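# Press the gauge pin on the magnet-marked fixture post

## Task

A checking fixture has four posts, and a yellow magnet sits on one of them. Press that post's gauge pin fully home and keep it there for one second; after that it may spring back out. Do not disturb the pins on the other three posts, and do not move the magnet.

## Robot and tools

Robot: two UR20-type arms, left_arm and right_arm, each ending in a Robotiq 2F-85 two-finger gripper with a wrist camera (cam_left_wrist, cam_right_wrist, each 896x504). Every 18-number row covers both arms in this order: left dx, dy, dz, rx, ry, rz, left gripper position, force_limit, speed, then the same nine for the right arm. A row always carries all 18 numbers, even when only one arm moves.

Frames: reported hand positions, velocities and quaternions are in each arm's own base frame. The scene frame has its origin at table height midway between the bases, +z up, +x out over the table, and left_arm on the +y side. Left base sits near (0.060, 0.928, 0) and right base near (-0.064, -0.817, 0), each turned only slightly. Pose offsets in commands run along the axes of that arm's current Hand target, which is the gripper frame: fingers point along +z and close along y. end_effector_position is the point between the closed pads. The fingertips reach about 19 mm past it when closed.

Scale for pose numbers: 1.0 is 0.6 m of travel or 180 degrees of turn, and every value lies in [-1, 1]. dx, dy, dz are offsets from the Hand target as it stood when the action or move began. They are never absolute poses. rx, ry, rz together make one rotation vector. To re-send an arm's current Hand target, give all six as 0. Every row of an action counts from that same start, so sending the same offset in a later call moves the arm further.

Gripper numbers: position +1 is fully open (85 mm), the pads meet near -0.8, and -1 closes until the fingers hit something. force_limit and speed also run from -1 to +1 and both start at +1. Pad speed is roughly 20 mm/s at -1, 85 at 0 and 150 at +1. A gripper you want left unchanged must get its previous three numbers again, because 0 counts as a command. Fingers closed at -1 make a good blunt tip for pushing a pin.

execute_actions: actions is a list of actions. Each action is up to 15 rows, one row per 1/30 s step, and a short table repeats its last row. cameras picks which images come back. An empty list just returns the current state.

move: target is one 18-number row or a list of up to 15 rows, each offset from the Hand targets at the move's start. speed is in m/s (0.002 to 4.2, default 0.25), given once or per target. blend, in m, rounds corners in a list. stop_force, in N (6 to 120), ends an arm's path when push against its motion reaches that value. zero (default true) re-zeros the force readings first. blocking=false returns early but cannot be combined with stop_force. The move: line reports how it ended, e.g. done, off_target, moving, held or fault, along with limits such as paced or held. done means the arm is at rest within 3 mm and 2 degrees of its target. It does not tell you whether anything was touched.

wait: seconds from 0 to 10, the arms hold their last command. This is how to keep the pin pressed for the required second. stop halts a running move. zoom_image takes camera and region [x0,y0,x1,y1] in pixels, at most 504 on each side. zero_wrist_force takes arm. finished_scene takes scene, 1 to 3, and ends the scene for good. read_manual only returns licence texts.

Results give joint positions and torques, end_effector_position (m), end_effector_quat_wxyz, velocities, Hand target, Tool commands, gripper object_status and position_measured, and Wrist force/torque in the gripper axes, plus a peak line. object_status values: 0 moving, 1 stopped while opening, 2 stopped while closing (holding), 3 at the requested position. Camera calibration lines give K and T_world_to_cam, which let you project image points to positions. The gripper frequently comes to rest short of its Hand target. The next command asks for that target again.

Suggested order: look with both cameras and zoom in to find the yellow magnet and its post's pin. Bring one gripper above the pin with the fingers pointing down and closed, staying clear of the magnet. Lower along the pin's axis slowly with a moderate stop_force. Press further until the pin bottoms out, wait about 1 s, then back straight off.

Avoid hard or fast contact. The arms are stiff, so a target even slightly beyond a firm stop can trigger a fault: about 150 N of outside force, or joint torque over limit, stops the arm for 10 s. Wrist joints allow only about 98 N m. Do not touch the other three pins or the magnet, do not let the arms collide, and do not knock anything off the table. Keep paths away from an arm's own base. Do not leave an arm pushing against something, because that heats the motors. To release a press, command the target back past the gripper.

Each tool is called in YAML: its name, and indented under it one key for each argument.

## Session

execute_actions:
  actions: []

Scene clock: 0.00 s.
left_arm: end_effector_position=(+1.6020, +0.5513, +0.3701) position_measured=3 object_status=3 end_effector_quat_wxyz=(-0.049, +0.940, +0.190, +0.279) | right_arm: end_effector_position=(+0.4481, +0.4679, +0.3319) position_measured=3 object_status=3 end_effector_quat_wxyz=(-0.272, +0.502, +0.649, +0.503)
Joint positions: left_arm=[0.193 -0.686 0.985 -2.439 -1.472 -3.319] | right_arm=[4.007 -1.969 -2.772 1.193 2.076 2.519]
Joint velocities: within noise
Joint torques (N m): no reading
Motor temperatures (°C): left_arm=[24 35 26 38 34 34] | right_arm=[28 35 36 37 34 38]
Wrist force (N): no reading
Wrist torque (N m): no reading
Wrist force, peak (N): no reading
Hand target: left_arm +1.6020, +0.5513, +0.3701; -0.049, +0.940, +0.190, +0.279 | right_arm +0.4481, +0.4679, +0.3319; -0.272, +0.502, +0.649, +0.503
Tool commands: left_gripper/position=+1.0 left_gripper/force_limit=+1.0 left_gripper/speed=+1.0 right_gripper/position=+1.0 right_gripper/force_limit=+1.0 right_gripper/speed=+1.0
camera_calibration:
cam_left_wrist: T_world_to_cam=[[0.280319, -0.958405, -0.0536817, 0.116011], [-0.933413, -0.259108, -0.248199, 1.75322], [0.223966, 0.119682, -0.967221, 0.0591923], [0, 0, 0, 1]] pos_world=[1.5907, 0.558373, 0.498626]
cam_right_wrist: T_world_to_cam=[[0.956613, -0.13676, 0.257272, -0.433465], [0.120637, -0.61784, -0.776995, 0.502422], [0.265214, 0.774319, -0.574535, -0.162484], [0, 0, 0, 1]] pos_world=[0.39714, 0.37695, 0.408545]

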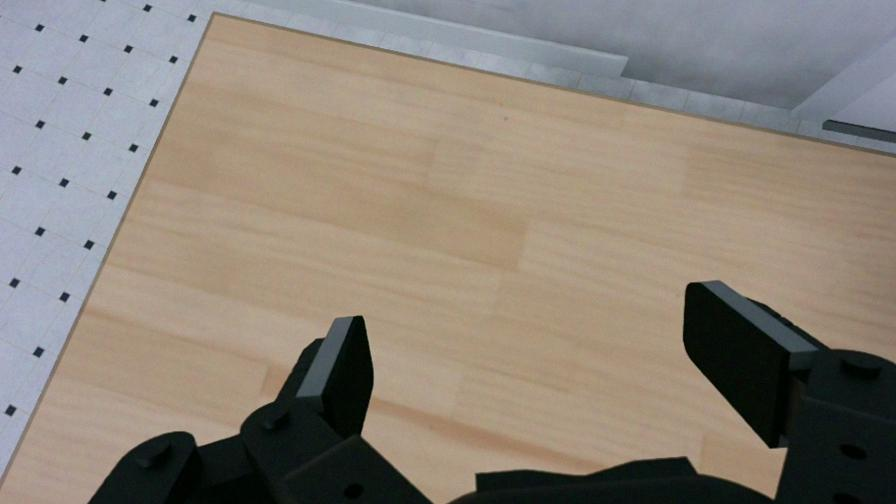

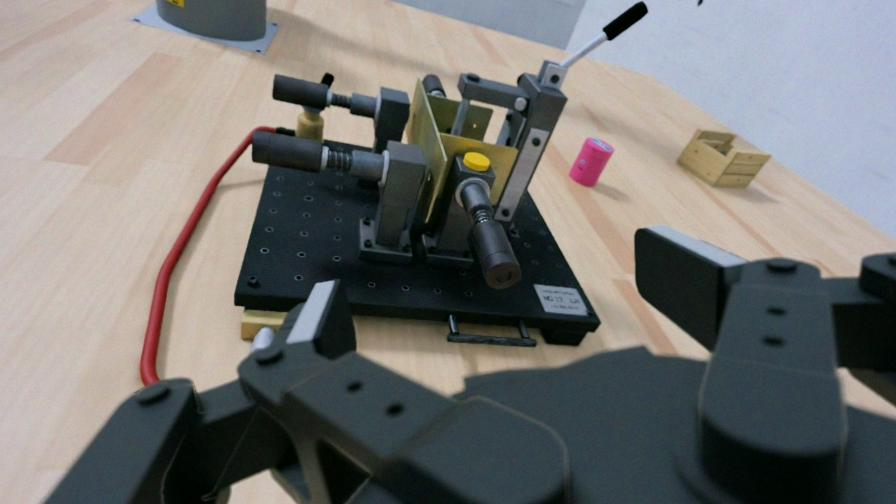

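move:
  target: [0,0,0,0,0,0,1,1,1,-0.2337,0.0672,0.366,0.0562,0.0134,0.111,-1,1,0]
  speed: 0.3
  cameras: ["cam_right_wrist"]

Scene clock: 3.00 s.
left_arm: end_effector_position=(+1.6020, +0.5513, +0.3701) position_measured=3 object_status=3 end_effector_quat_wxyz=(-0.049, +0.940, +0.190, +0.279) | right_arm: end_effector_position=(+0.5675, +0.6176, +0.1509) position_measured=232 object_status=3 end_effector_quat_wxyz=(-0.411, +0.571, +0.588, +0.400)
Joint positions: left_arm=[0.193 -0.686 0.985 -2.439 -1.472 -3.319] | right_arm=[3.937 -2.347 -2.446 1.168 2.315 2.799]
Joint velocities: within noise
Joint torques (N m): left_arm=[1.37 -269.68 -103.72 -11.84 0.87 -0.69] | right_arm=[-17.44 131.79 18.17 2.9 7.05 3.97]
Motor temperatures (°C): left_arm=[24 35 26 38 34 34] | right_arm=[28 35 36 37 34 38]
Wrist force (N): left_arm=[0.4 0.0 -0.1] | right_arm=[-1.0 0.4 -0.4]
Wrist torque (N m): left_arm=[0.00 -0.09 -0.01] | right_arm=[0.13 0.39 -0.29]
Wrist force, peak (N): left_arm=[0.6 -0.4 -0.5] | right_arm=[-2.8 2.6 2.7]
Hand target: left_arm +1.6020, +0.5513, +0.3701; -0.049, +0.940, +0.190, +0.279 | right_arm +0.5675, +0.6177, +0.1508; -0.411, +0.571, +0.588, +0.399
Off the commanded pose: left_arm 0.000 m, 0 deg | right_arm 0.000 m, 0 deg.
move: done
camera_calibration:
cam_right_wrist: T_world_to_cam=[[0.987251, -0.0929457, -0.129215, -0.4667], [-0.159131, -0.594581, -0.788131, 0.585907], [-0.00357566, 0.798645, -0.601791, -0.272488], [0, 0, 0, 1]] pos_world=[0.553011, 0.522613, 0.237485]
Images, in order (width x height): cam_right_wrist 896x504.

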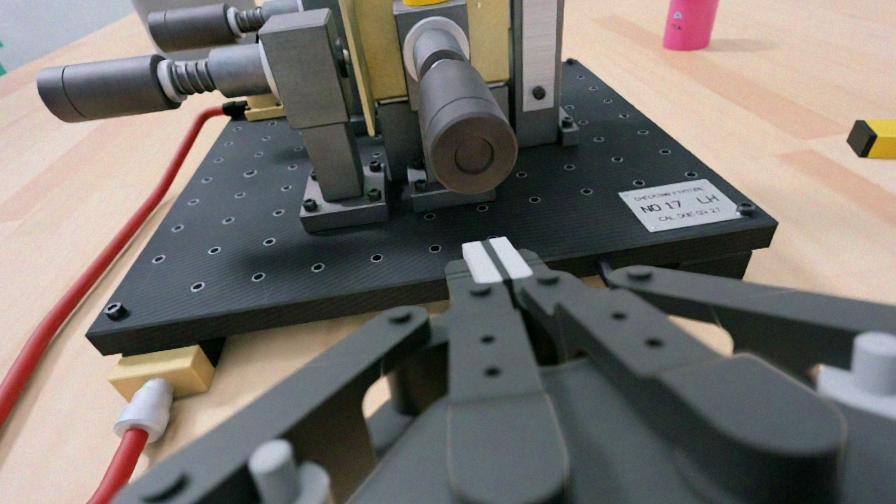

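move:
  target: [0,0,0,0,0,0,1,1,1,0.0352,0.005,0.0723,0,0,0,-1,1,0]
  speed: 0.12
  cameras: ["cam_right_wrist"]

move:
  target: [0,0,0,0,0,0,1,1,1,0.0257,0,0.0705,0,0,0,-1,1,0]
  speed: 0.016
  stop_force: 45
  cameras: ["cam_right_wrist"]

Scene clock: 4.77 s.
left_arm: end_effector_position=(+1.6020, +0.5513, +0.3701) position_measured=3 object_status=3 end_effector_quat_wxyz=(-0.049, +0.940, +0.190, +0.279) | right_arm: end_effector_position=(+0.5691, +0.6656, +0.1557) position_measured=232 object_status=3 end_effector_quat_wxyz=(-0.411, +0.571, +0.588, +0.399)
Joint positions: left_arm=[0.193 -0.686 0.985 -2.439 -1.472 -3.319] | right_arm=[3.987 -2.338 -2.408 1.14 2.27 2.83]
Joint velocities: within noise
Joint torques (N m): left_arm=[1.26 -271.79 -103.9 -11.02 1.18 -1.4] | right_arm=[24.72 182.19 31.17 3.74 -1.39 4.83]
Motor temperatures (°C): left_arm=[24 35 26 38 34 34] | right_arm=[28 35 36 37 34 38]
Wrist force (N): left_arm=[0.6 -0.2 -0.4] | right_arm=[-5.5 -2.6 -7.4]
Wrist torque (N m): left_arm=[-0.04 -0.12 -0.01] | right_arm=[0.09 0.32 -0.20]
Wrist force, peak (N): left_arm=[0.6 -0.2 -0.4] | right_arm=[-5.6 -2.5 -7.5]
Hand target: left_arm +1.6020, +0.5513, +0.3701; -0.049, +0.940, +0.190, +0.279 | right_arm +0.5691, +0.6658, +0.1557; -0.411, +0.571, +0.588, +0.399
Off the commanded pose: left_arm 0.000 m, 0 deg | right_arm 0.000 m, 0 deg.
move: done
camera_calibration:
cam_right_wrist: T_world_to_cam=[[0.987215, -0.0930008, -0.129447, -0.463077], [-0.159349, -0.594569, -0.788096, 0.618668], [-0.00367156, 0.798648, -0.601787, -0.307818], [0, 0, 0, 1]] pos_world=[0.55461, 0.570613, 0.242385]
Images, in order (width x height): cam_right_wrist 896x504.

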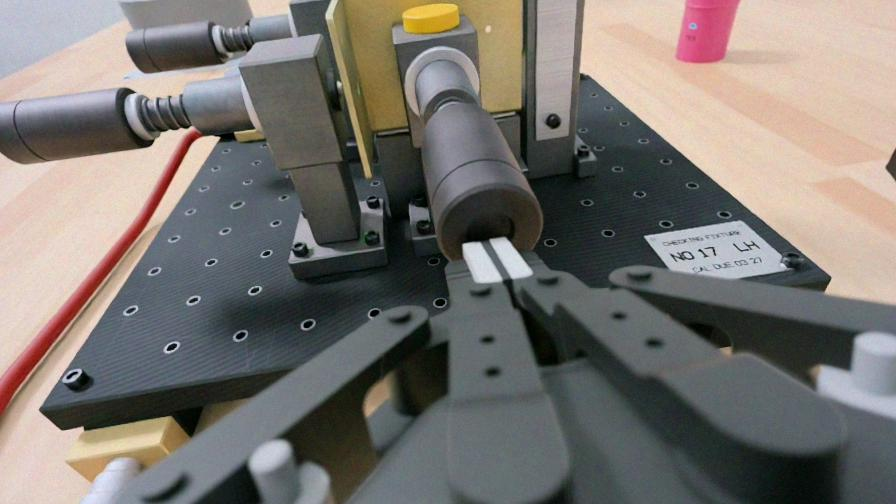

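Scene clock: 6.93 s.
left_arm: end_effector_position=(+1.6020, +0.5513, +0.3701) position_measured=3 object_status=3 end_effector_quat_wxyz=(-0.049, +0.940, +0.190, +0.279) | right_arm: end_effector_position=(+0.5687, +0.6809, +0.1558) position_measured=232 object_status=3 end_effector_quat_wxyz=(-0.411, +0.571, +0.588, +0.399)
Joint positions: left_arm=[0.193 -0.686 0.985 -2.439 -1.472 -3.319] | right_arm=[4.003 -2.338 -2.396 1.134 2.256 2.839]
Joint velocities: within noise
Joint torques (N m): left_arm=[-4.07 -272.25 -105.65 -11.55 0.86 -0.46] | right_arm=[21.05 141.51 22.24 8.97 9.53 -7.67]
Motor temperatures (°C): left_arm=[24 35 26 38 34 34] | right_arm=[28 35 36 37 34 38]
Wrist force (N): left_arm=[0.2 0.0 -0.4] | right_arm=[-12.9 2.6 -60.0]
Wrist torque (N m): left_arm=[0.00 -0.04 -0.01] | right_arm=[-0.03 0.60 -0.12]
Wrist force, peak (N): left_arm=[0.6 -0.2 -0.4] | right_arm=[-29.1 0.8 -132.2]
Hand target: left_arm +1.6020, +0.5513, +0.3701; -0.049, +0.940, +0.190, +0.279 | right_arm +0.5687, +0.6809, +0.1558; -0.411, +0.571, +0.588, +0.399 (not the last commanded pose)
Off the commanded pose: left_arm 0.000 m, 0 deg | right_arm 0.030 m, 0 deg.
move: contact (right_arm)
camera_calibration:
cam_right_wrist: T_world_to_cam=[[0.987233, -0.0929246, -0.129367, -0.46132], [-0.15924, -0.594533, -0.788145, 0.627711], [-0.00367503, 0.798684, -0.60174, -0.320009], [0, 0, 0, 1]] pos_world=[0.554211, 0.585913, 0.242485]
Images, in order (width x height): cam_right_wrist 896x504.

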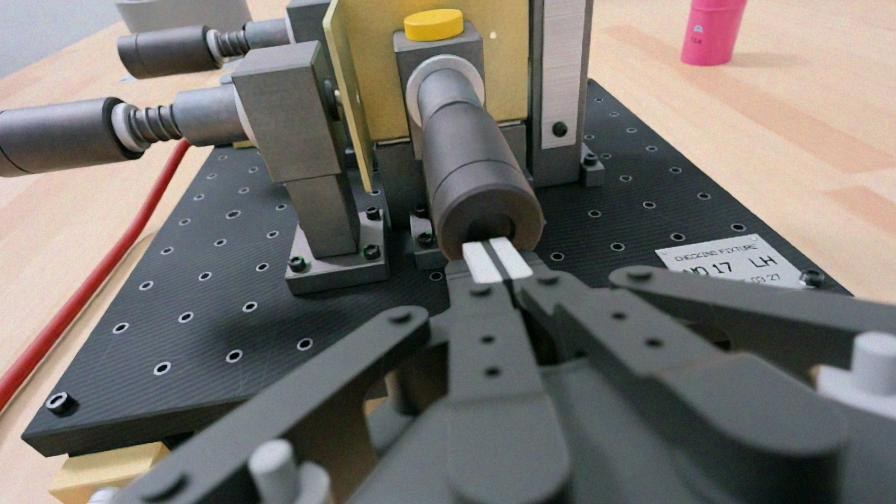

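move:
  target: [0,0,0,0,0,0,1,1,1,0.0013,0,0.0035,0,0,0,-1,1,0]
  speed: 0.004
  stop_force: 15
  cameras: []

wait:
  seconds: 1.1
  cameras: []

move:
  target: [0,0,0,0,0,0,1,1,1,-0.0228,0,-0.0627,0,0,0,-1,1,0]
  speed: 0.05
  cameras: ["cam_right_wrist"]

Scene clock: 7.93 s.
left_arm: end_effector_position=(+1.6020, +0.5513, +0.3701) position_measured=3 object_status=3 end_effector_quat_wxyz=(-0.049, +0.940, +0.190, +0.279) | right_arm: end_effector_position=(+0.5686, +0.6811, +0.1558) position_measured=232 object_status=3 end_effector_quat_wxyz=(-0.411, +0.571, +0.588, +0.400)
Joint positions: left_arm=[0.193 -0.686 0.985 -2.439 -1.472 -3.319] | right_arm=[4.003 -2.338 -2.396 1.134 2.256 2.839]
Joint velocities: within noise
Joint torques (N m): left_arm=[3.26 -271.44 -106.16 -12.14 0.96 -1.04] | right_arm=[38.55 140.82 37.57 1.09 10.17 3.28]
Motor temperatures (°C): left_arm=[24 35 26 38 34 34] | right_arm=[28 35 36 37 34 38]
Wrist force (N): left_arm=[0.1 -0.1 -0.1] | right_arm=[-19.8 3.9 -86.0]
Wrist torque (N m): left_arm=[-0.02 -0.02 -0.01] | right_arm=[-0.04 0.65 -0.11]
Wrist force, peak (N): left_arm=[0.4 0.0 -0.7] | right_arm=[-20.1 4.6 -89.3]
Hand target: left_arm +1.6020, +0.5513, +0.3701; -0.049, +0.940, +0.190, +0.279 | right_arm +0.5686, +0.6810, +0.1558; -0.411, +0.571, +0.588, +0.399 (not the last commanded pose)
Off the commanded pose: left_arm 0.000 m, 0 deg | right_arm 0.002 m, 0 deg.
move: contact (right_arm)
No camera images: "cameras" was empty.

Scene clock: 9.03 s.
left_arm: end_effector_position=(+1.6020, +0.5513, +0.3701) position_measured=3 object_status=3 end_effector_quat_wxyz=(-0.049, +0.940, +0.190, +0.279) | right_arm: end_effector_position=(+0.5686, +0.6810, +0.1558) position_measured=232 object_status=3 end_effector_quat_wxyz=(-0.411, +0.571, +0.588, +0.399)
Joint positions: left_arm=[0.193 -0.686 0.985 -2.439 -1.472 -3.319] | right_arm=[4.003 -2.338 -2.396 1.134 2.256 2.839]
Joint velocities: within noise
Joint torques (N m): left_arm=[3.13 -274.37 -102.07 -11.61 0.38 -0.76] | right_arm=[36.84 149.18 32.56 0.91 11.02 3.76]
Motor temperatures (°C): left_arm=[24 35 26 38 34 34] | right_arm=[28 35 36 37 34 38]
Wrist force (N): left_arm=[0.3 -0.1 -0.1] | right_arm=[-17.8 6.4 -78.8]
Wrist torque (N m): left_arm=[-0.02 -0.05 -0.01] | right_arm=[-0.05 0.60 -0.09]
Wrist force, peak (N): left_arm=[0.4 -0.2 -0.6] | right_arm=[-20.3 4.2 -85.3]
Hand target: left_arm +1.6020, +0.5513, +0.3701; -0.049, +0.940, +0.190, +0.279 | right_arm +0.5686, +0.6810, +0.1558; -0.411, +0.571, +0.588, +0.399 (not the last commanded pose)
Tool commands: left_gripper/position=+1.0 left_gripper/force_limit=+1.0 left_gripper/speed=+1.0 right_gripper/position=-1.0 right_gripper/force_limit=+1.0 right_gripper/speed=+0.0
Off the commanded pose: left_arm 0.000 m, 0 deg | right_arm 0.002 m, 0 deg.
wait: 1.10 s; at rest by 0.17 s
No camera images: "cameras" was empty.

Scene clock: 10.20 s.
left_arm: end_effector_position=(+1.6020, +0.5513, +0.3701) position_measured=3 object_status=3 end_effector_quat_wxyz=(-0.049, +0.940, +0.190, +0.279) | right_arm: end_effector_position=(+0.5698, +0.6412, +0.1558) position_measured=232 object_status=3 end_effector_quat_wxyz=(-0.411, +0.571, +0.588, +0.399)
Joint positions: left_arm=[0.193 -0.686 0.985 -2.439 -1.472 -3.319] | right_arm=[3.96 -2.338 -2.427 1.149 2.294 2.814]
Joint velocities: within noise
Joint torques (N m): left_arm=[-0.1 -277.99 -106.08 -11.98 -0.19 -0.83] | right_arm=[-26.47 173.63 -12.7 14.2 7.22 -6.71]
Motor temperatures (°C): left_arm=[24 35 26 38 34 34] | right_arm=[28 35 36 37 34 38]
Wrist force (N): left_arm=[0.2 -0.3 -0.4] | right_arm=[-0.4 -0.3 0.4]
Wrist torque (N m): left_arm=[-0.06 -0.04 -0.01] | right_arm=[0.04 0.28 -0.24]
Wrist force, peak (N): left_arm=[0.4 -0.3 -0.5] | right_arm=[-18.1 6.1 -77.9]
Hand target: left_arm +1.6020, +0.5513, +0.3701; -0.049, +0.940, +0.190, +0.279 | right_arm +0.5698, +0.6410, +0.1558; -0.411, +0.571, +0.588, +0.399
Off the commanded pose: left_arm 0.000 m, 0 deg | right_arm 0.000 m, 0 deg.
move: done
camera_calibration:
cam_right_wrist: T_world_to_cam=[[0.987249, -0.0928545, -0.129296, -0.466169], [-0.159141, -0.594482, -0.788204, 0.604155], [-0.00367579, 0.79873, -0.601679, -0.288258], [0, 0, 0, 1]] pos_world=[0.555311, 0.546113, 0.242485]
Images, in order (width x height): cam_right_wrist 896x504.

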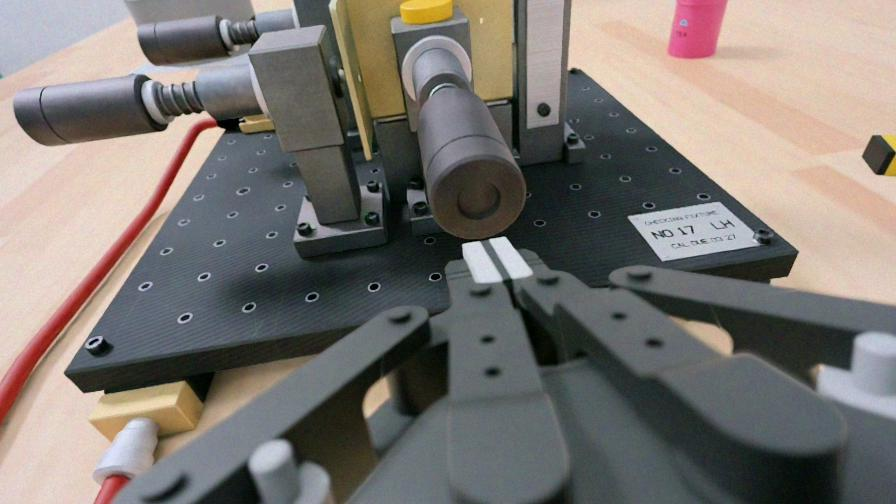

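finished_scene:
  scene: 2

The scene is finished: the task was done.


## Next scene

The same job, from a new start.

execute_actions:
  actions: []

Scene clock: 0.00 s.
left_arm: end_effector_position=(+0.3071, -0.4220, +0.1602) position_measured=3 object_status=3 end_effector_quat_wxyz=(+0.066, +0.956, -0.074, +0.275) | right_arm: end_effector_position=(+0.4900, -0.3027, +0.2369) position_measured=3 object_status=3 end_effector_quat_wxyz=(+0.548, -0.467, -0.511, -0.471)
Joint positions: left_arm=[-1.763 -1.739 2.857 -2.766 -1.003 1.555] | right_arm=[2.511 -2.074 -2.06 -2.212 2.389 -0.015]
Joint velocities: within noise
Joint torques (N m): no reading
Motor temperatures (°C): left_arm=[24 35 26 38 34 33] | right_arm=[28 35 35 36 33 38]
Wrist force (N): no reading
Wrist torque (N m): no reading
Wrist force, peak (N): no reading
Hand target: left_arm +0.3071, -0.4220, +0.1602; +0.066, +0.956, -0.074, +0.275 | right_arm +0.4900, -0.3027, +0.2369; +0.548, -0.467, -0.511, -0.471
Tool commands: left_gripper/position=+1.0 left_gripper/force_limit=+1.0 left_gripper/speed=+1.0 right_gripper/position=+1.0 right_gripper/force_limit=+1.0 right_gripper/speed=+1.0
camera_calibration:
cam_left_wrist: T_world_to_cam=[[-0.285835, -0.958093, 0.0188626, -0.30276], [-0.929607, 0.27245, -0.248197, 0.463413], [0.232657, -0.0884782, -0.968526, 0.172428], [0, 0, 0, 1]] pos_world=[0.304136, -0.401073, 0.28773]
cam_right_wrist: T_world_to_cam=[[0.978979, 0.0562001, -0.196068, -0.399553], [-0.174505, -0.266853, -0.947807, 0.238768], [-0.105588, 0.962097, -0.251436, 0.530477], [0, 0, 0, 1]] pos_world=[0.488832, -0.424199, 0.281347]

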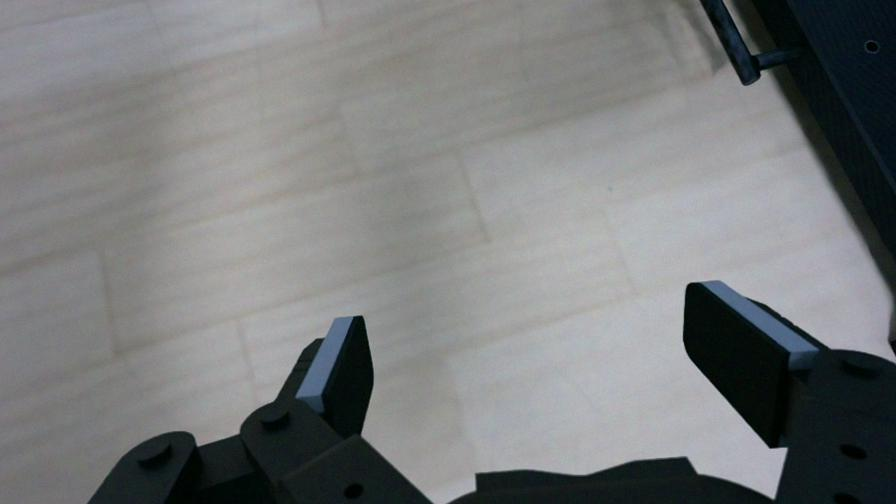

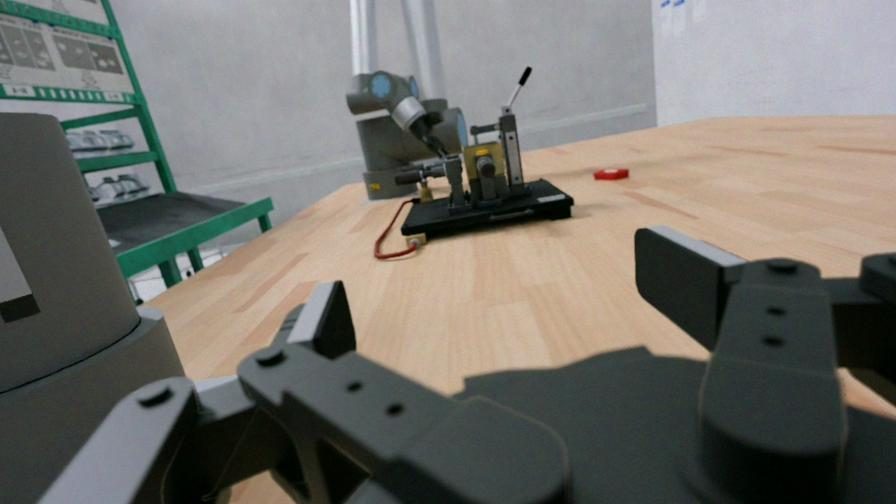

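zoom_image:
  camera: "cam_right_wrist"
  region: [360, 50, 620, 260]

Scaled by 1.938 from the camera's 896x504 image, which has a finer 1280x720 frame.

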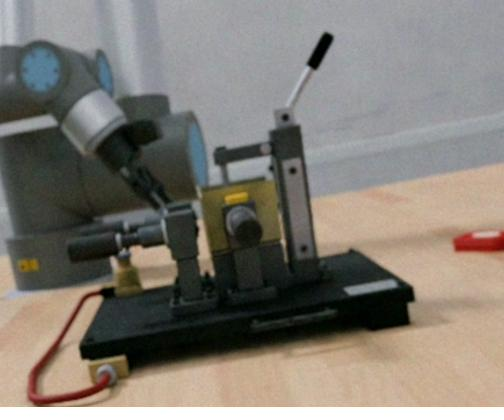

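move:
  target: [0,0,0,0,0,0,1,1,1,0.077,0.269,0.727,-0.0757,-0.344,0.0301,-1,1,0]
  speed: 0.4
  cameras: ["cam_right_wrist"]

Scene clock: 6.30 s.
left_arm: end_effector_position=(+0.3071, -0.4220, +0.1602) position_measured=3 object_status=3 end_effector_quat_wxyz=(+0.066, +0.956, -0.074, +0.275) | right_arm: end_effector_position=(+0.5993, +0.1477, +0.2968) position_measured=232 object_status=3 end_effector_quat_wxyz=(-0.172, +0.723, +0.641, +0.194)
Joint positions: left_arm=[-1.763 -1.739 2.857 -2.766 -1.003 1.555] | right_arm=[3.462 -1.457 -2.524 -0.49 2.04 2.069]
Joint velocities: within noise
Joint torques (N m): left_arm=[-0.73 -13.57 -53.03 -9.67 3.24 -1.14] | right_arm=[18.81 61.82 64.41 16.28 -1.07 4.31]
Motor temperatures (°C): left_arm=[24 35 26 38 34 33] | right_arm=[28 35 35 36 33 38]
Wrist force (N): left_arm=[-0.4 0.0 0.0] | right_arm=[-0.1 1.4 2.2]
Wrist torque (N m): left_arm=[0.01 0.07 0.00] | right_arm=[0.97 0.11 -0.22]
Wrist force, peak (N): left_arm=[0.2 -0.4 -0.4] | right_arm=[4.6 1.6 3.8]
Hand target: left_arm +0.3071, -0.4220, +0.1602; +0.066, +0.956, -0.074, +0.275 | right_arm +0.5993, +0.1478, +0.2968; -0.172, +0.723, +0.641, +0.194
Off the commanded pose: left_arm 0.000 m, 0 deg | right_arm 0.000 m, 0 deg.
move: done
camera_calibration:
cam_right_wrist: T_world_to_cam=[[0.955851, -0.293115, -0.0207958, -0.506685], [-0.290124, -0.930125, -0.225157, 0.38762], [0.0466541, 0.22125, -0.974101, 0.356389], [0, 0, 0, 1]] pos_world=[0.580146, 0.133167, 0.423897]
Images, in order (width x height): cam_right_wrist 896x504.

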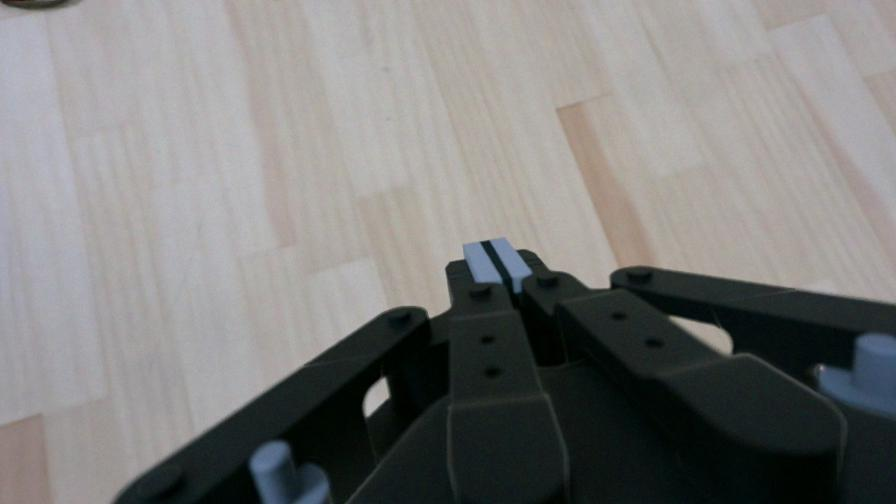

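move:
  target: [0,0,0,0,0,0,1,1,1,0.594,-0.2875,0.603,0,0,0,-1,1,0]
  speed: 0.4
  cameras: ["cam_right_wrist"]

Scene clock: 8.47 s.
left_arm: end_effector_position=(+0.3071, -0.4220, +0.1602) position_measured=3 object_status=3 end_effector_quat_wxyz=(+0.066, +0.956, -0.074, +0.275) | right_arm: end_effector_position=(+0.4865, +0.6542, +0.1617) position_measured=232 object_status=3 end_effector_quat_wxyz=(-0.172, +0.723, +0.641, +0.194)
Joint positions: left_arm=[-1.763 -1.739 2.857 -2.766 -1.003 1.555] | right_arm=[4.251 -1.867 -2.492 0.145 1.739 2.843]
Joint velocities: within noise
Joint torques (N m): left_arm=[-1.12 -12.41 -56.85 -9.21 3.02 -0.39] | right_arm=[25.08 76.66 57.24 16.92 -3.23 4.22]
Motor temperatures (°C): left_arm=[24 35 26 38 34 33] | right_arm=[28 35 35 36 33 38]
Wrist force (N): left_arm=[-0.1 0.0 -0.1] | right_arm=[0.1 1.1 2.1]
Wrist torque (N m): left_arm=[0.00 0.02 0.00] | right_arm=[1.18 0.04 -0.34]
Wrist force, peak (N): left_arm=[0.4 0.1 -0.3] | right_arm=[2.2 -0.3 5.3]
Hand target: left_arm +0.3071, -0.4220, +0.1602; +0.066, +0.956, -0.074, +0.275 | right_arm +0.4865, +0.6544, +0.1616; -0.172, +0.723, +0.641, +0.194
Off the commanded pose: left_arm 0.000 m, 0 deg | right_arm 0.000 m, 0 deg.
move: done
camera_calibration:
cam_right_wrist: T_world_to_cam=[[0.955849, -0.293122, -0.0207671, -0.253242], [-0.29013, -0.930145, -0.225066, 0.795502], [0.0466555, 0.221154, -0.974122, 0.118174], [0, 0, 0, 1]] pos_world=[0.467346, 0.639566, 0.288898]
Images, in order (width x height): cam_right_wrist 896x504.

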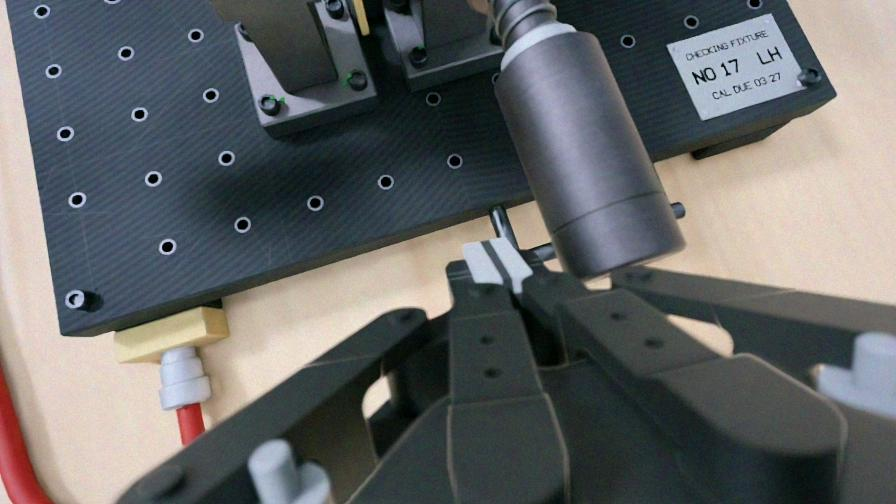

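move:
  target:
    - [0,0,0,0,0,0,1,1,1,-0.065,0,-0.0375,0,0,0,-1,1,0]
    - [0,0,0,0,0,0,1,1,1,-0.0503,0.0671,-0.0357,0.0222,0,-0.0385,-1,1,0]
  speed: 0.12
  blend: 0.01
  cameras: ["cam_right_wrist"]

Scene clock: 10.87 s.
left_arm: end_effector_position=(+0.3071, -0.4220, +0.1602) position_measured=3 object_status=3 end_effector_quat_wxyz=(+0.066, +0.956, -0.074, +0.275) | right_arm: end_effector_position=(+0.5220, +0.6130, +0.1651) position_measured=232 object_status=3 end_effector_quat_wxyz=(-0.185, +0.676, +0.690, +0.181)
Joint positions: left_arm=[-1.763 -1.739 2.857 -2.766 -1.003 1.555] | right_arm=[4.14 -1.855 -2.474 0.064 1.853 2.615]
Joint velocities: within noise
Joint torques (N m): left_arm=[-0.89 -14.09 -54.99 -9.73 3.52 -1.8] | right_arm=[-17.48 84.34 62.41 5.57 6.08 -4.94]
Motor temperatures (°C): left_arm=[24 35 26 38 34 33] | right_arm=[28 35 35 36 33 38]
Wrist force (N): left_arm=[0.1 -0.2 -0.2] | right_arm=[0.1 2.2 2.0]
Wrist torque (N m): left_arm=[-0.02 -0.02 0.00] | right_arm=[1.19 0.06 -0.36]
Wrist force, peak (N): left_arm=[0.0 -0.4 0.1] | right_arm=[1.6 1.0 3.4]
Hand target: left_arm +0.3071, -0.4220, +0.1602; +0.066, +0.956, -0.074, +0.275 | right_arm +0.5220, +0.6130, +0.1651; -0.185, +0.676, +0.690, +0.181
Off the commanded pose: left_arm 0.000 m, 0 deg | right_arm 0.000 m, 0 deg.
move: done
camera_calibration:
cam_right_wrist: T_world_to_cam=[[0.987308, -0.157469, -0.0206308, -0.398774], [-0.158045, -0.961429, -0.225112, 0.718572], [0.015613, 0.225516, -0.974114, 0.14235], [0, 0, 0, 1]] pos_world=[0.505057, 0.59596, 0.292198]
Images, in order (width x height): cam_right_wrist 896x504.

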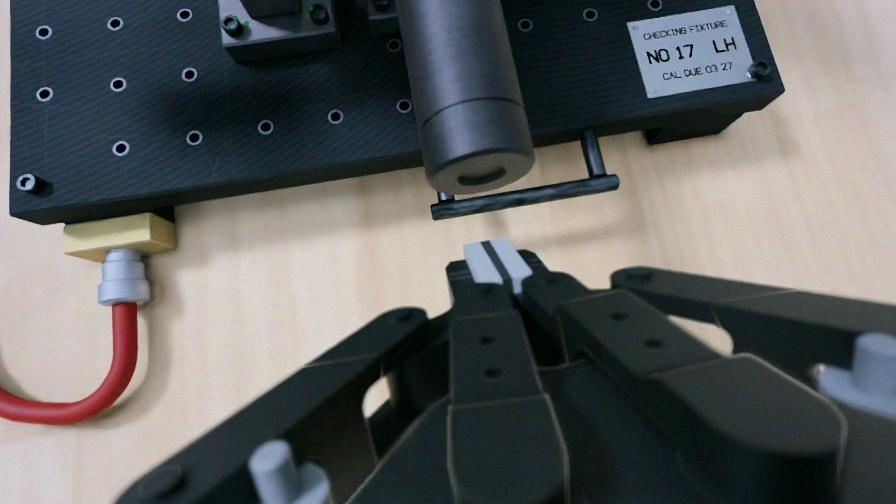

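move:
  target:
    - [0,0,0,0,0,0,1,1,1,0.0173,0,0.01,0,0,0,-1,1,0]
    - [0,0,0,0,0,0,1,1,1,0.0866,0,0.05,0,0,0,-1,1,0]
  speed: [0.06,0.016]
  stop_force: 45
  cameras: ["cam_right_wrist"]

Scene clock: 14.37 s.
left_arm: end_effector_position=(+0.3071, -0.4220, +0.1602) position_measured=3 object_status=3 end_effector_quat_wxyz=(+0.066, +0.956, -0.074, +0.275) | right_arm: end_effector_position=(+0.5212, +0.6523, +0.1651) position_measured=232 object_status=3 end_effector_quat_wxyz=(-0.185, +0.676, +0.690, +0.181)
Joint positions: left_arm=[-1.763 -1.739 2.857 -2.766 -1.003 1.555] | right_arm=[4.172 -1.876 -2.438 0.057 1.84 2.644]
Joint velocities: within noise
Joint torques (N m): left_arm=[6.86 -11.2 -54.54 -9.99 3.61 -1.45] | right_arm=[2.1 133.92 67.8 22.63 12.56 -7.25]
Motor temperatures (°C): left_arm=[24 35 26 38 34 33] | right_arm=[28 35 35 36 33 38]
Wrist force (N): left_arm=[0.1 0.1 0.2] | right_arm=[-31.7 4.2 -6.7]
Wrist torque (N m): left_arm=[0.03 -0.02 0.00] | right_arm=[1.09 -0.22 -0.27]
Wrist force, peak (N): left_arm=[0.5 0.1 -0.3] | right_arm=[-65.0 -0.4 -61.9]
Hand target: left_arm +0.3071, -0.4220, +0.1602; +0.066, +0.956, -0.074, +0.275 | right_arm +0.5212, +0.6523, +0.1651; -0.185, +0.676, +0.690, +0.181 (not the last commanded pose)
Off the commanded pose: left_arm 0.000 m, 0 deg | right_arm 0.021 m, 0 deg.
move: contact (right_arm); path passed 1 of 2 targets
camera_calibration:
cam_right_wrist: T_world_to_cam=[[0.98734, -0.157263, -0.0206703, -0.392046], [-0.157855, -0.961486, -0.225002, 0.756058], [0.0155103, 0.225417, -0.974139, 0.133643], [0, 0, 0, 1]] pos_world=[0.504357, 0.635159, 0.292198]
Images, in order (width x height): cam_right_wrist 896x504.

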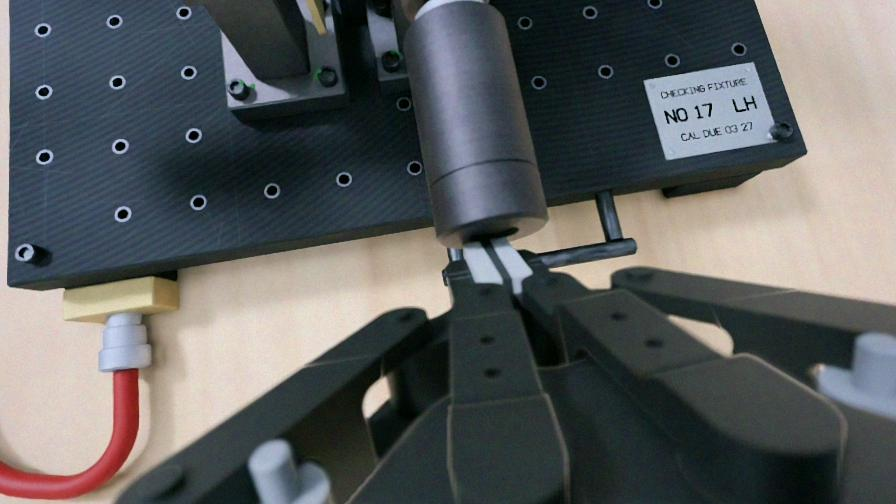

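move:
  target: [0,0,0,0,0,0,1,1,1,0.0058,0,0.0033,0,0,0,-1,1,0]
  speed: 0.005
  stop_force: 35
  cameras: []

wait:
  seconds: 1.1
  cameras: ["cam_right_wrist"]

Scene clock: 17.10 s.
left_arm: end_effector_position=(+0.3071, -0.4220, +0.1602) position_measured=3 object_status=3 end_effector_quat_wxyz=(+0.066, +0.956, -0.074, +0.275) | right_arm: end_effector_position=(+0.5212, +0.6526, +0.1650) position_measured=232 object_status=3 end_effector_quat_wxyz=(-0.185, +0.676, +0.690, +0.181)
Joint positions: left_arm=[-1.763 -1.739 2.857 -2.766 -1.003 1.555] | right_arm=[4.173 -1.876 -2.438 0.057 1.839 2.644]
Joint velocities: within noise
Joint torques (N m): left_arm=[-0.32 -11.25 -53.61 -9.88 3.82 -1.44] | right_arm=[20.18 123.81 86.99 25.71 14.84 -7.45]
Motor temperatures (°C): left_arm=[24 35 26 38 34 33] | right_arm=[28 35 35 36 33 38]
Wrist force (N): left_arm=[0.0 0.1 -0.2] | right_arm=[-56.2 -0.8 -46.6]
Wrist torque (N m): left_arm=[0.02 0.00 0.00] | right_arm=[1.13 -0.10 -0.33]
Wrist force, peak (N): left_arm=[0.0 0.3 -0.4] | right_arm=[-64.4 -2.2 -50.9]
Hand target: left_arm +0.3071, -0.4220, +0.1602; +0.066, +0.956, -0.074, +0.275 | right_arm +0.5212, +0.6526, +0.1650; -0.185, +0.676, +0.690, +0.181 (not the last commanded pose)
Off the commanded pose: left_arm 0.000 m, 0 deg | right_arm 0.004 m, 0 deg.
move: contact (right_arm)
No camera images: "cameras" was empty.

Scene clock: 18.20 s.
left_arm: end_effector_position=(+0.3071, -0.4220, +0.1602) position_measured=3 object_status=3 end_effector_quat_wxyz=(+0.066, +0.956, -0.074, +0.275) | right_arm: end_effector_position=(+0.5212, +0.6526, +0.1650) position_measured=232 object_status=3 end_effector_quat_wxyz=(-0.185, +0.676, +0.690, +0.181)
Joint positions: left_arm=[-1.763 -1.739 2.857 -2.766 -1.003 1.555] | right_arm=[4.173 -1.876 -2.438 0.057 1.839 2.644]
Joint velocities: within noise
Joint torques (N m): left_arm=[-1.01 -11.97 -55.12 -9.59 2.6 -1.55] | right_arm=[23.81 123.2 88.13 25.64 14.84 -7.15]
Motor temperatures (°C): left_arm=[24 35 26 38 34 33] | right_arm=[28 35 35 36 33 38]
Wrist force (N): left_arm=[-0.2 0.2 0.0] | right_arm=[-55.1 0.1 -41.8]
Wrist torque (N m): left_arm=[0.05 0.04 0.00] | right_arm=[1.11 -0.13 -0.31]
Wrist force, peak (N): left_arm=[-0.2 0.3 -0.5] | right_arm=[-56.0 -0.7 -46.7]
Hand target: left_arm +0.3071, -0.4220, +0.1602; +0.066, +0.956, -0.074, +0.275 | right_arm +0.5212, +0.6526, +0.1650; -0.185, +0.676, +0.690, +0.181 (not the last commanded pose)
Tool commands: left_gripper/position=+1.0 left_gripper/force_limit=+1.0 left_gripper/speed=+1.0 right_gripper/position=-1.0 right_gripper/force_limit=+1.0 right_gripper/speed=+0.0
Off the commanded pose: left_arm 0.000 m, 0 deg | right_arm 0.004 m, 0 deg.
wait: 1.10 s; at rest by 0.17 s
camera_calibration:
cam_right_wrist: T_world_to_cam=[[0.987339, -0.157289, -0.0205584, -0.391915], [-0.157857, -0.961504, -0.224923, 0.756319], [0.015611, 0.225321, -0.97416, 0.133593], [0, 0, 0, 1]] pos_world=[0.504258, 0.635459, 0.292198]
Images, in order (width x height): cam_right_wrist 896x504.

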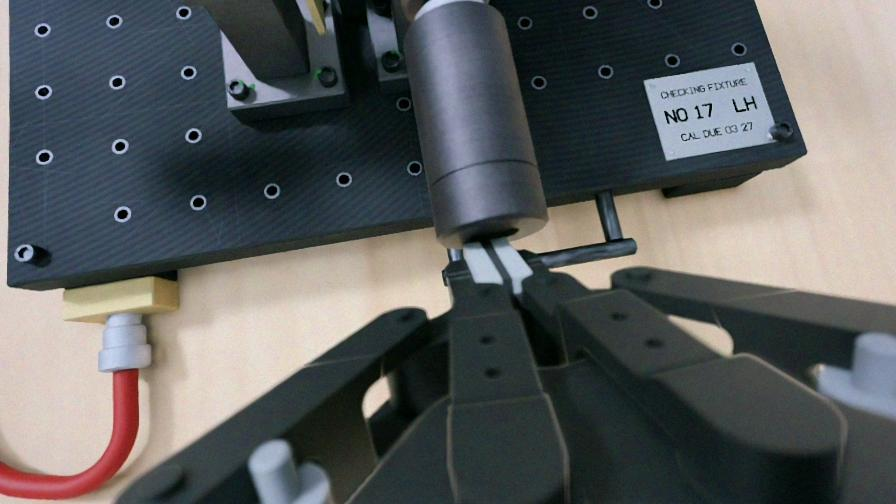

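move:
  target: [0,0,0,0,0,0,1,1,1,-0.0577,0,-0.0333,0,0,0,-1,1,0]
  speed: 0.05
  cameras: ["cam_right_wrist"]

finished_scene:
  scene: 3

Scene clock: 19.70 s.
left_arm: end_effector_position=(+0.3071, -0.4220, +0.1602) position_measured=3 object_status=3 end_effector_quat_wxyz=(+0.066, +0.956, -0.074, +0.275) | right_arm: end_effector_position=(+0.5220, +0.6128, +0.1650) position_measured=232 object_status=3 end_effector_quat_wxyz=(-0.185, +0.676, +0.690, +0.181)
Joint positions: left_arm=[-1.763 -1.739 2.857 -2.766 -1.003 1.555] | right_arm=[4.14 -1.855 -2.474 0.063 1.853 2.614]
Joint velocities: within noise
Joint torques (N m): left_arm=[-0.03 -11.77 -53.58 -8.95 3.29 -1.32] | right_arm=[-28.97 126.64 38.95 16.89 5.47 -8.26]
Motor temperatures (°C): left_arm=[24 35 26 38 34 33] | right_arm=[28 35 35 36 33 38]
Wrist force (N): left_arm=[0.0 -0.2 -0.2] | right_arm=[-0.6 1.5 2.2]
Wrist torque (N m): left_arm=[-0.03 -0.01 0.00] | right_arm=[1.06 0.18 -0.35]
Wrist force, peak (N): left_arm=[-0.4 0.2 0.2] | right_arm=[-54.9 0.1 -42.3]
Hand target: left_arm +0.3071, -0.4220, +0.1602; +0.066, +0.956, -0.074, +0.275 | right_arm +0.5220, +0.6126, +0.1650; -0.185, +0.676, +0.690, +0.181
Off the commanded pose: left_arm 0.000 m, 0 deg | right_arm 0.000 m, 0 deg.
move: done
camera_calibration:
cam_right_wrist: T_world_to_cam=[[0.987339, -0.157289, -0.0205584, -0.398965], [-0.157857, -0.961504, -0.224923, 0.718178], [0.015611, 0.225321, -0.97416, 0.142549], [0, 0, 0, 1]] pos_world=[0.505058, 0.595659, 0.292198]
Images, in order (width x height): cam_right_wrist 896x504.

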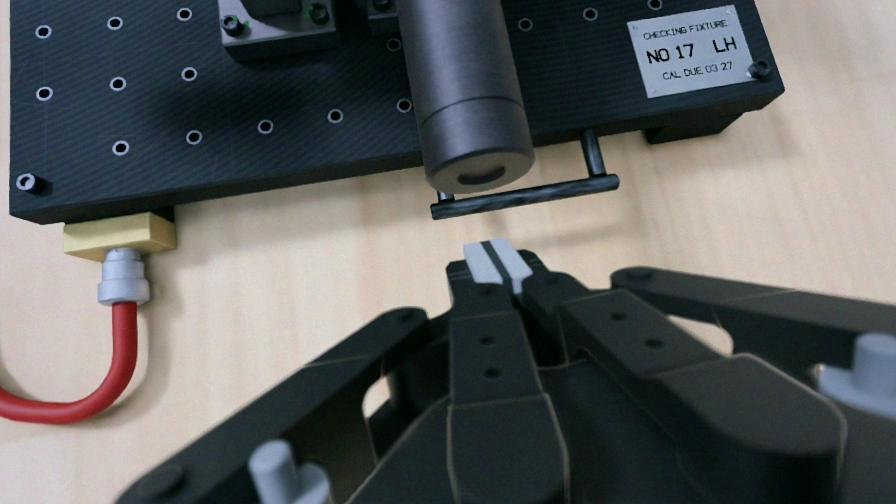

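The scene is finished: the task was done.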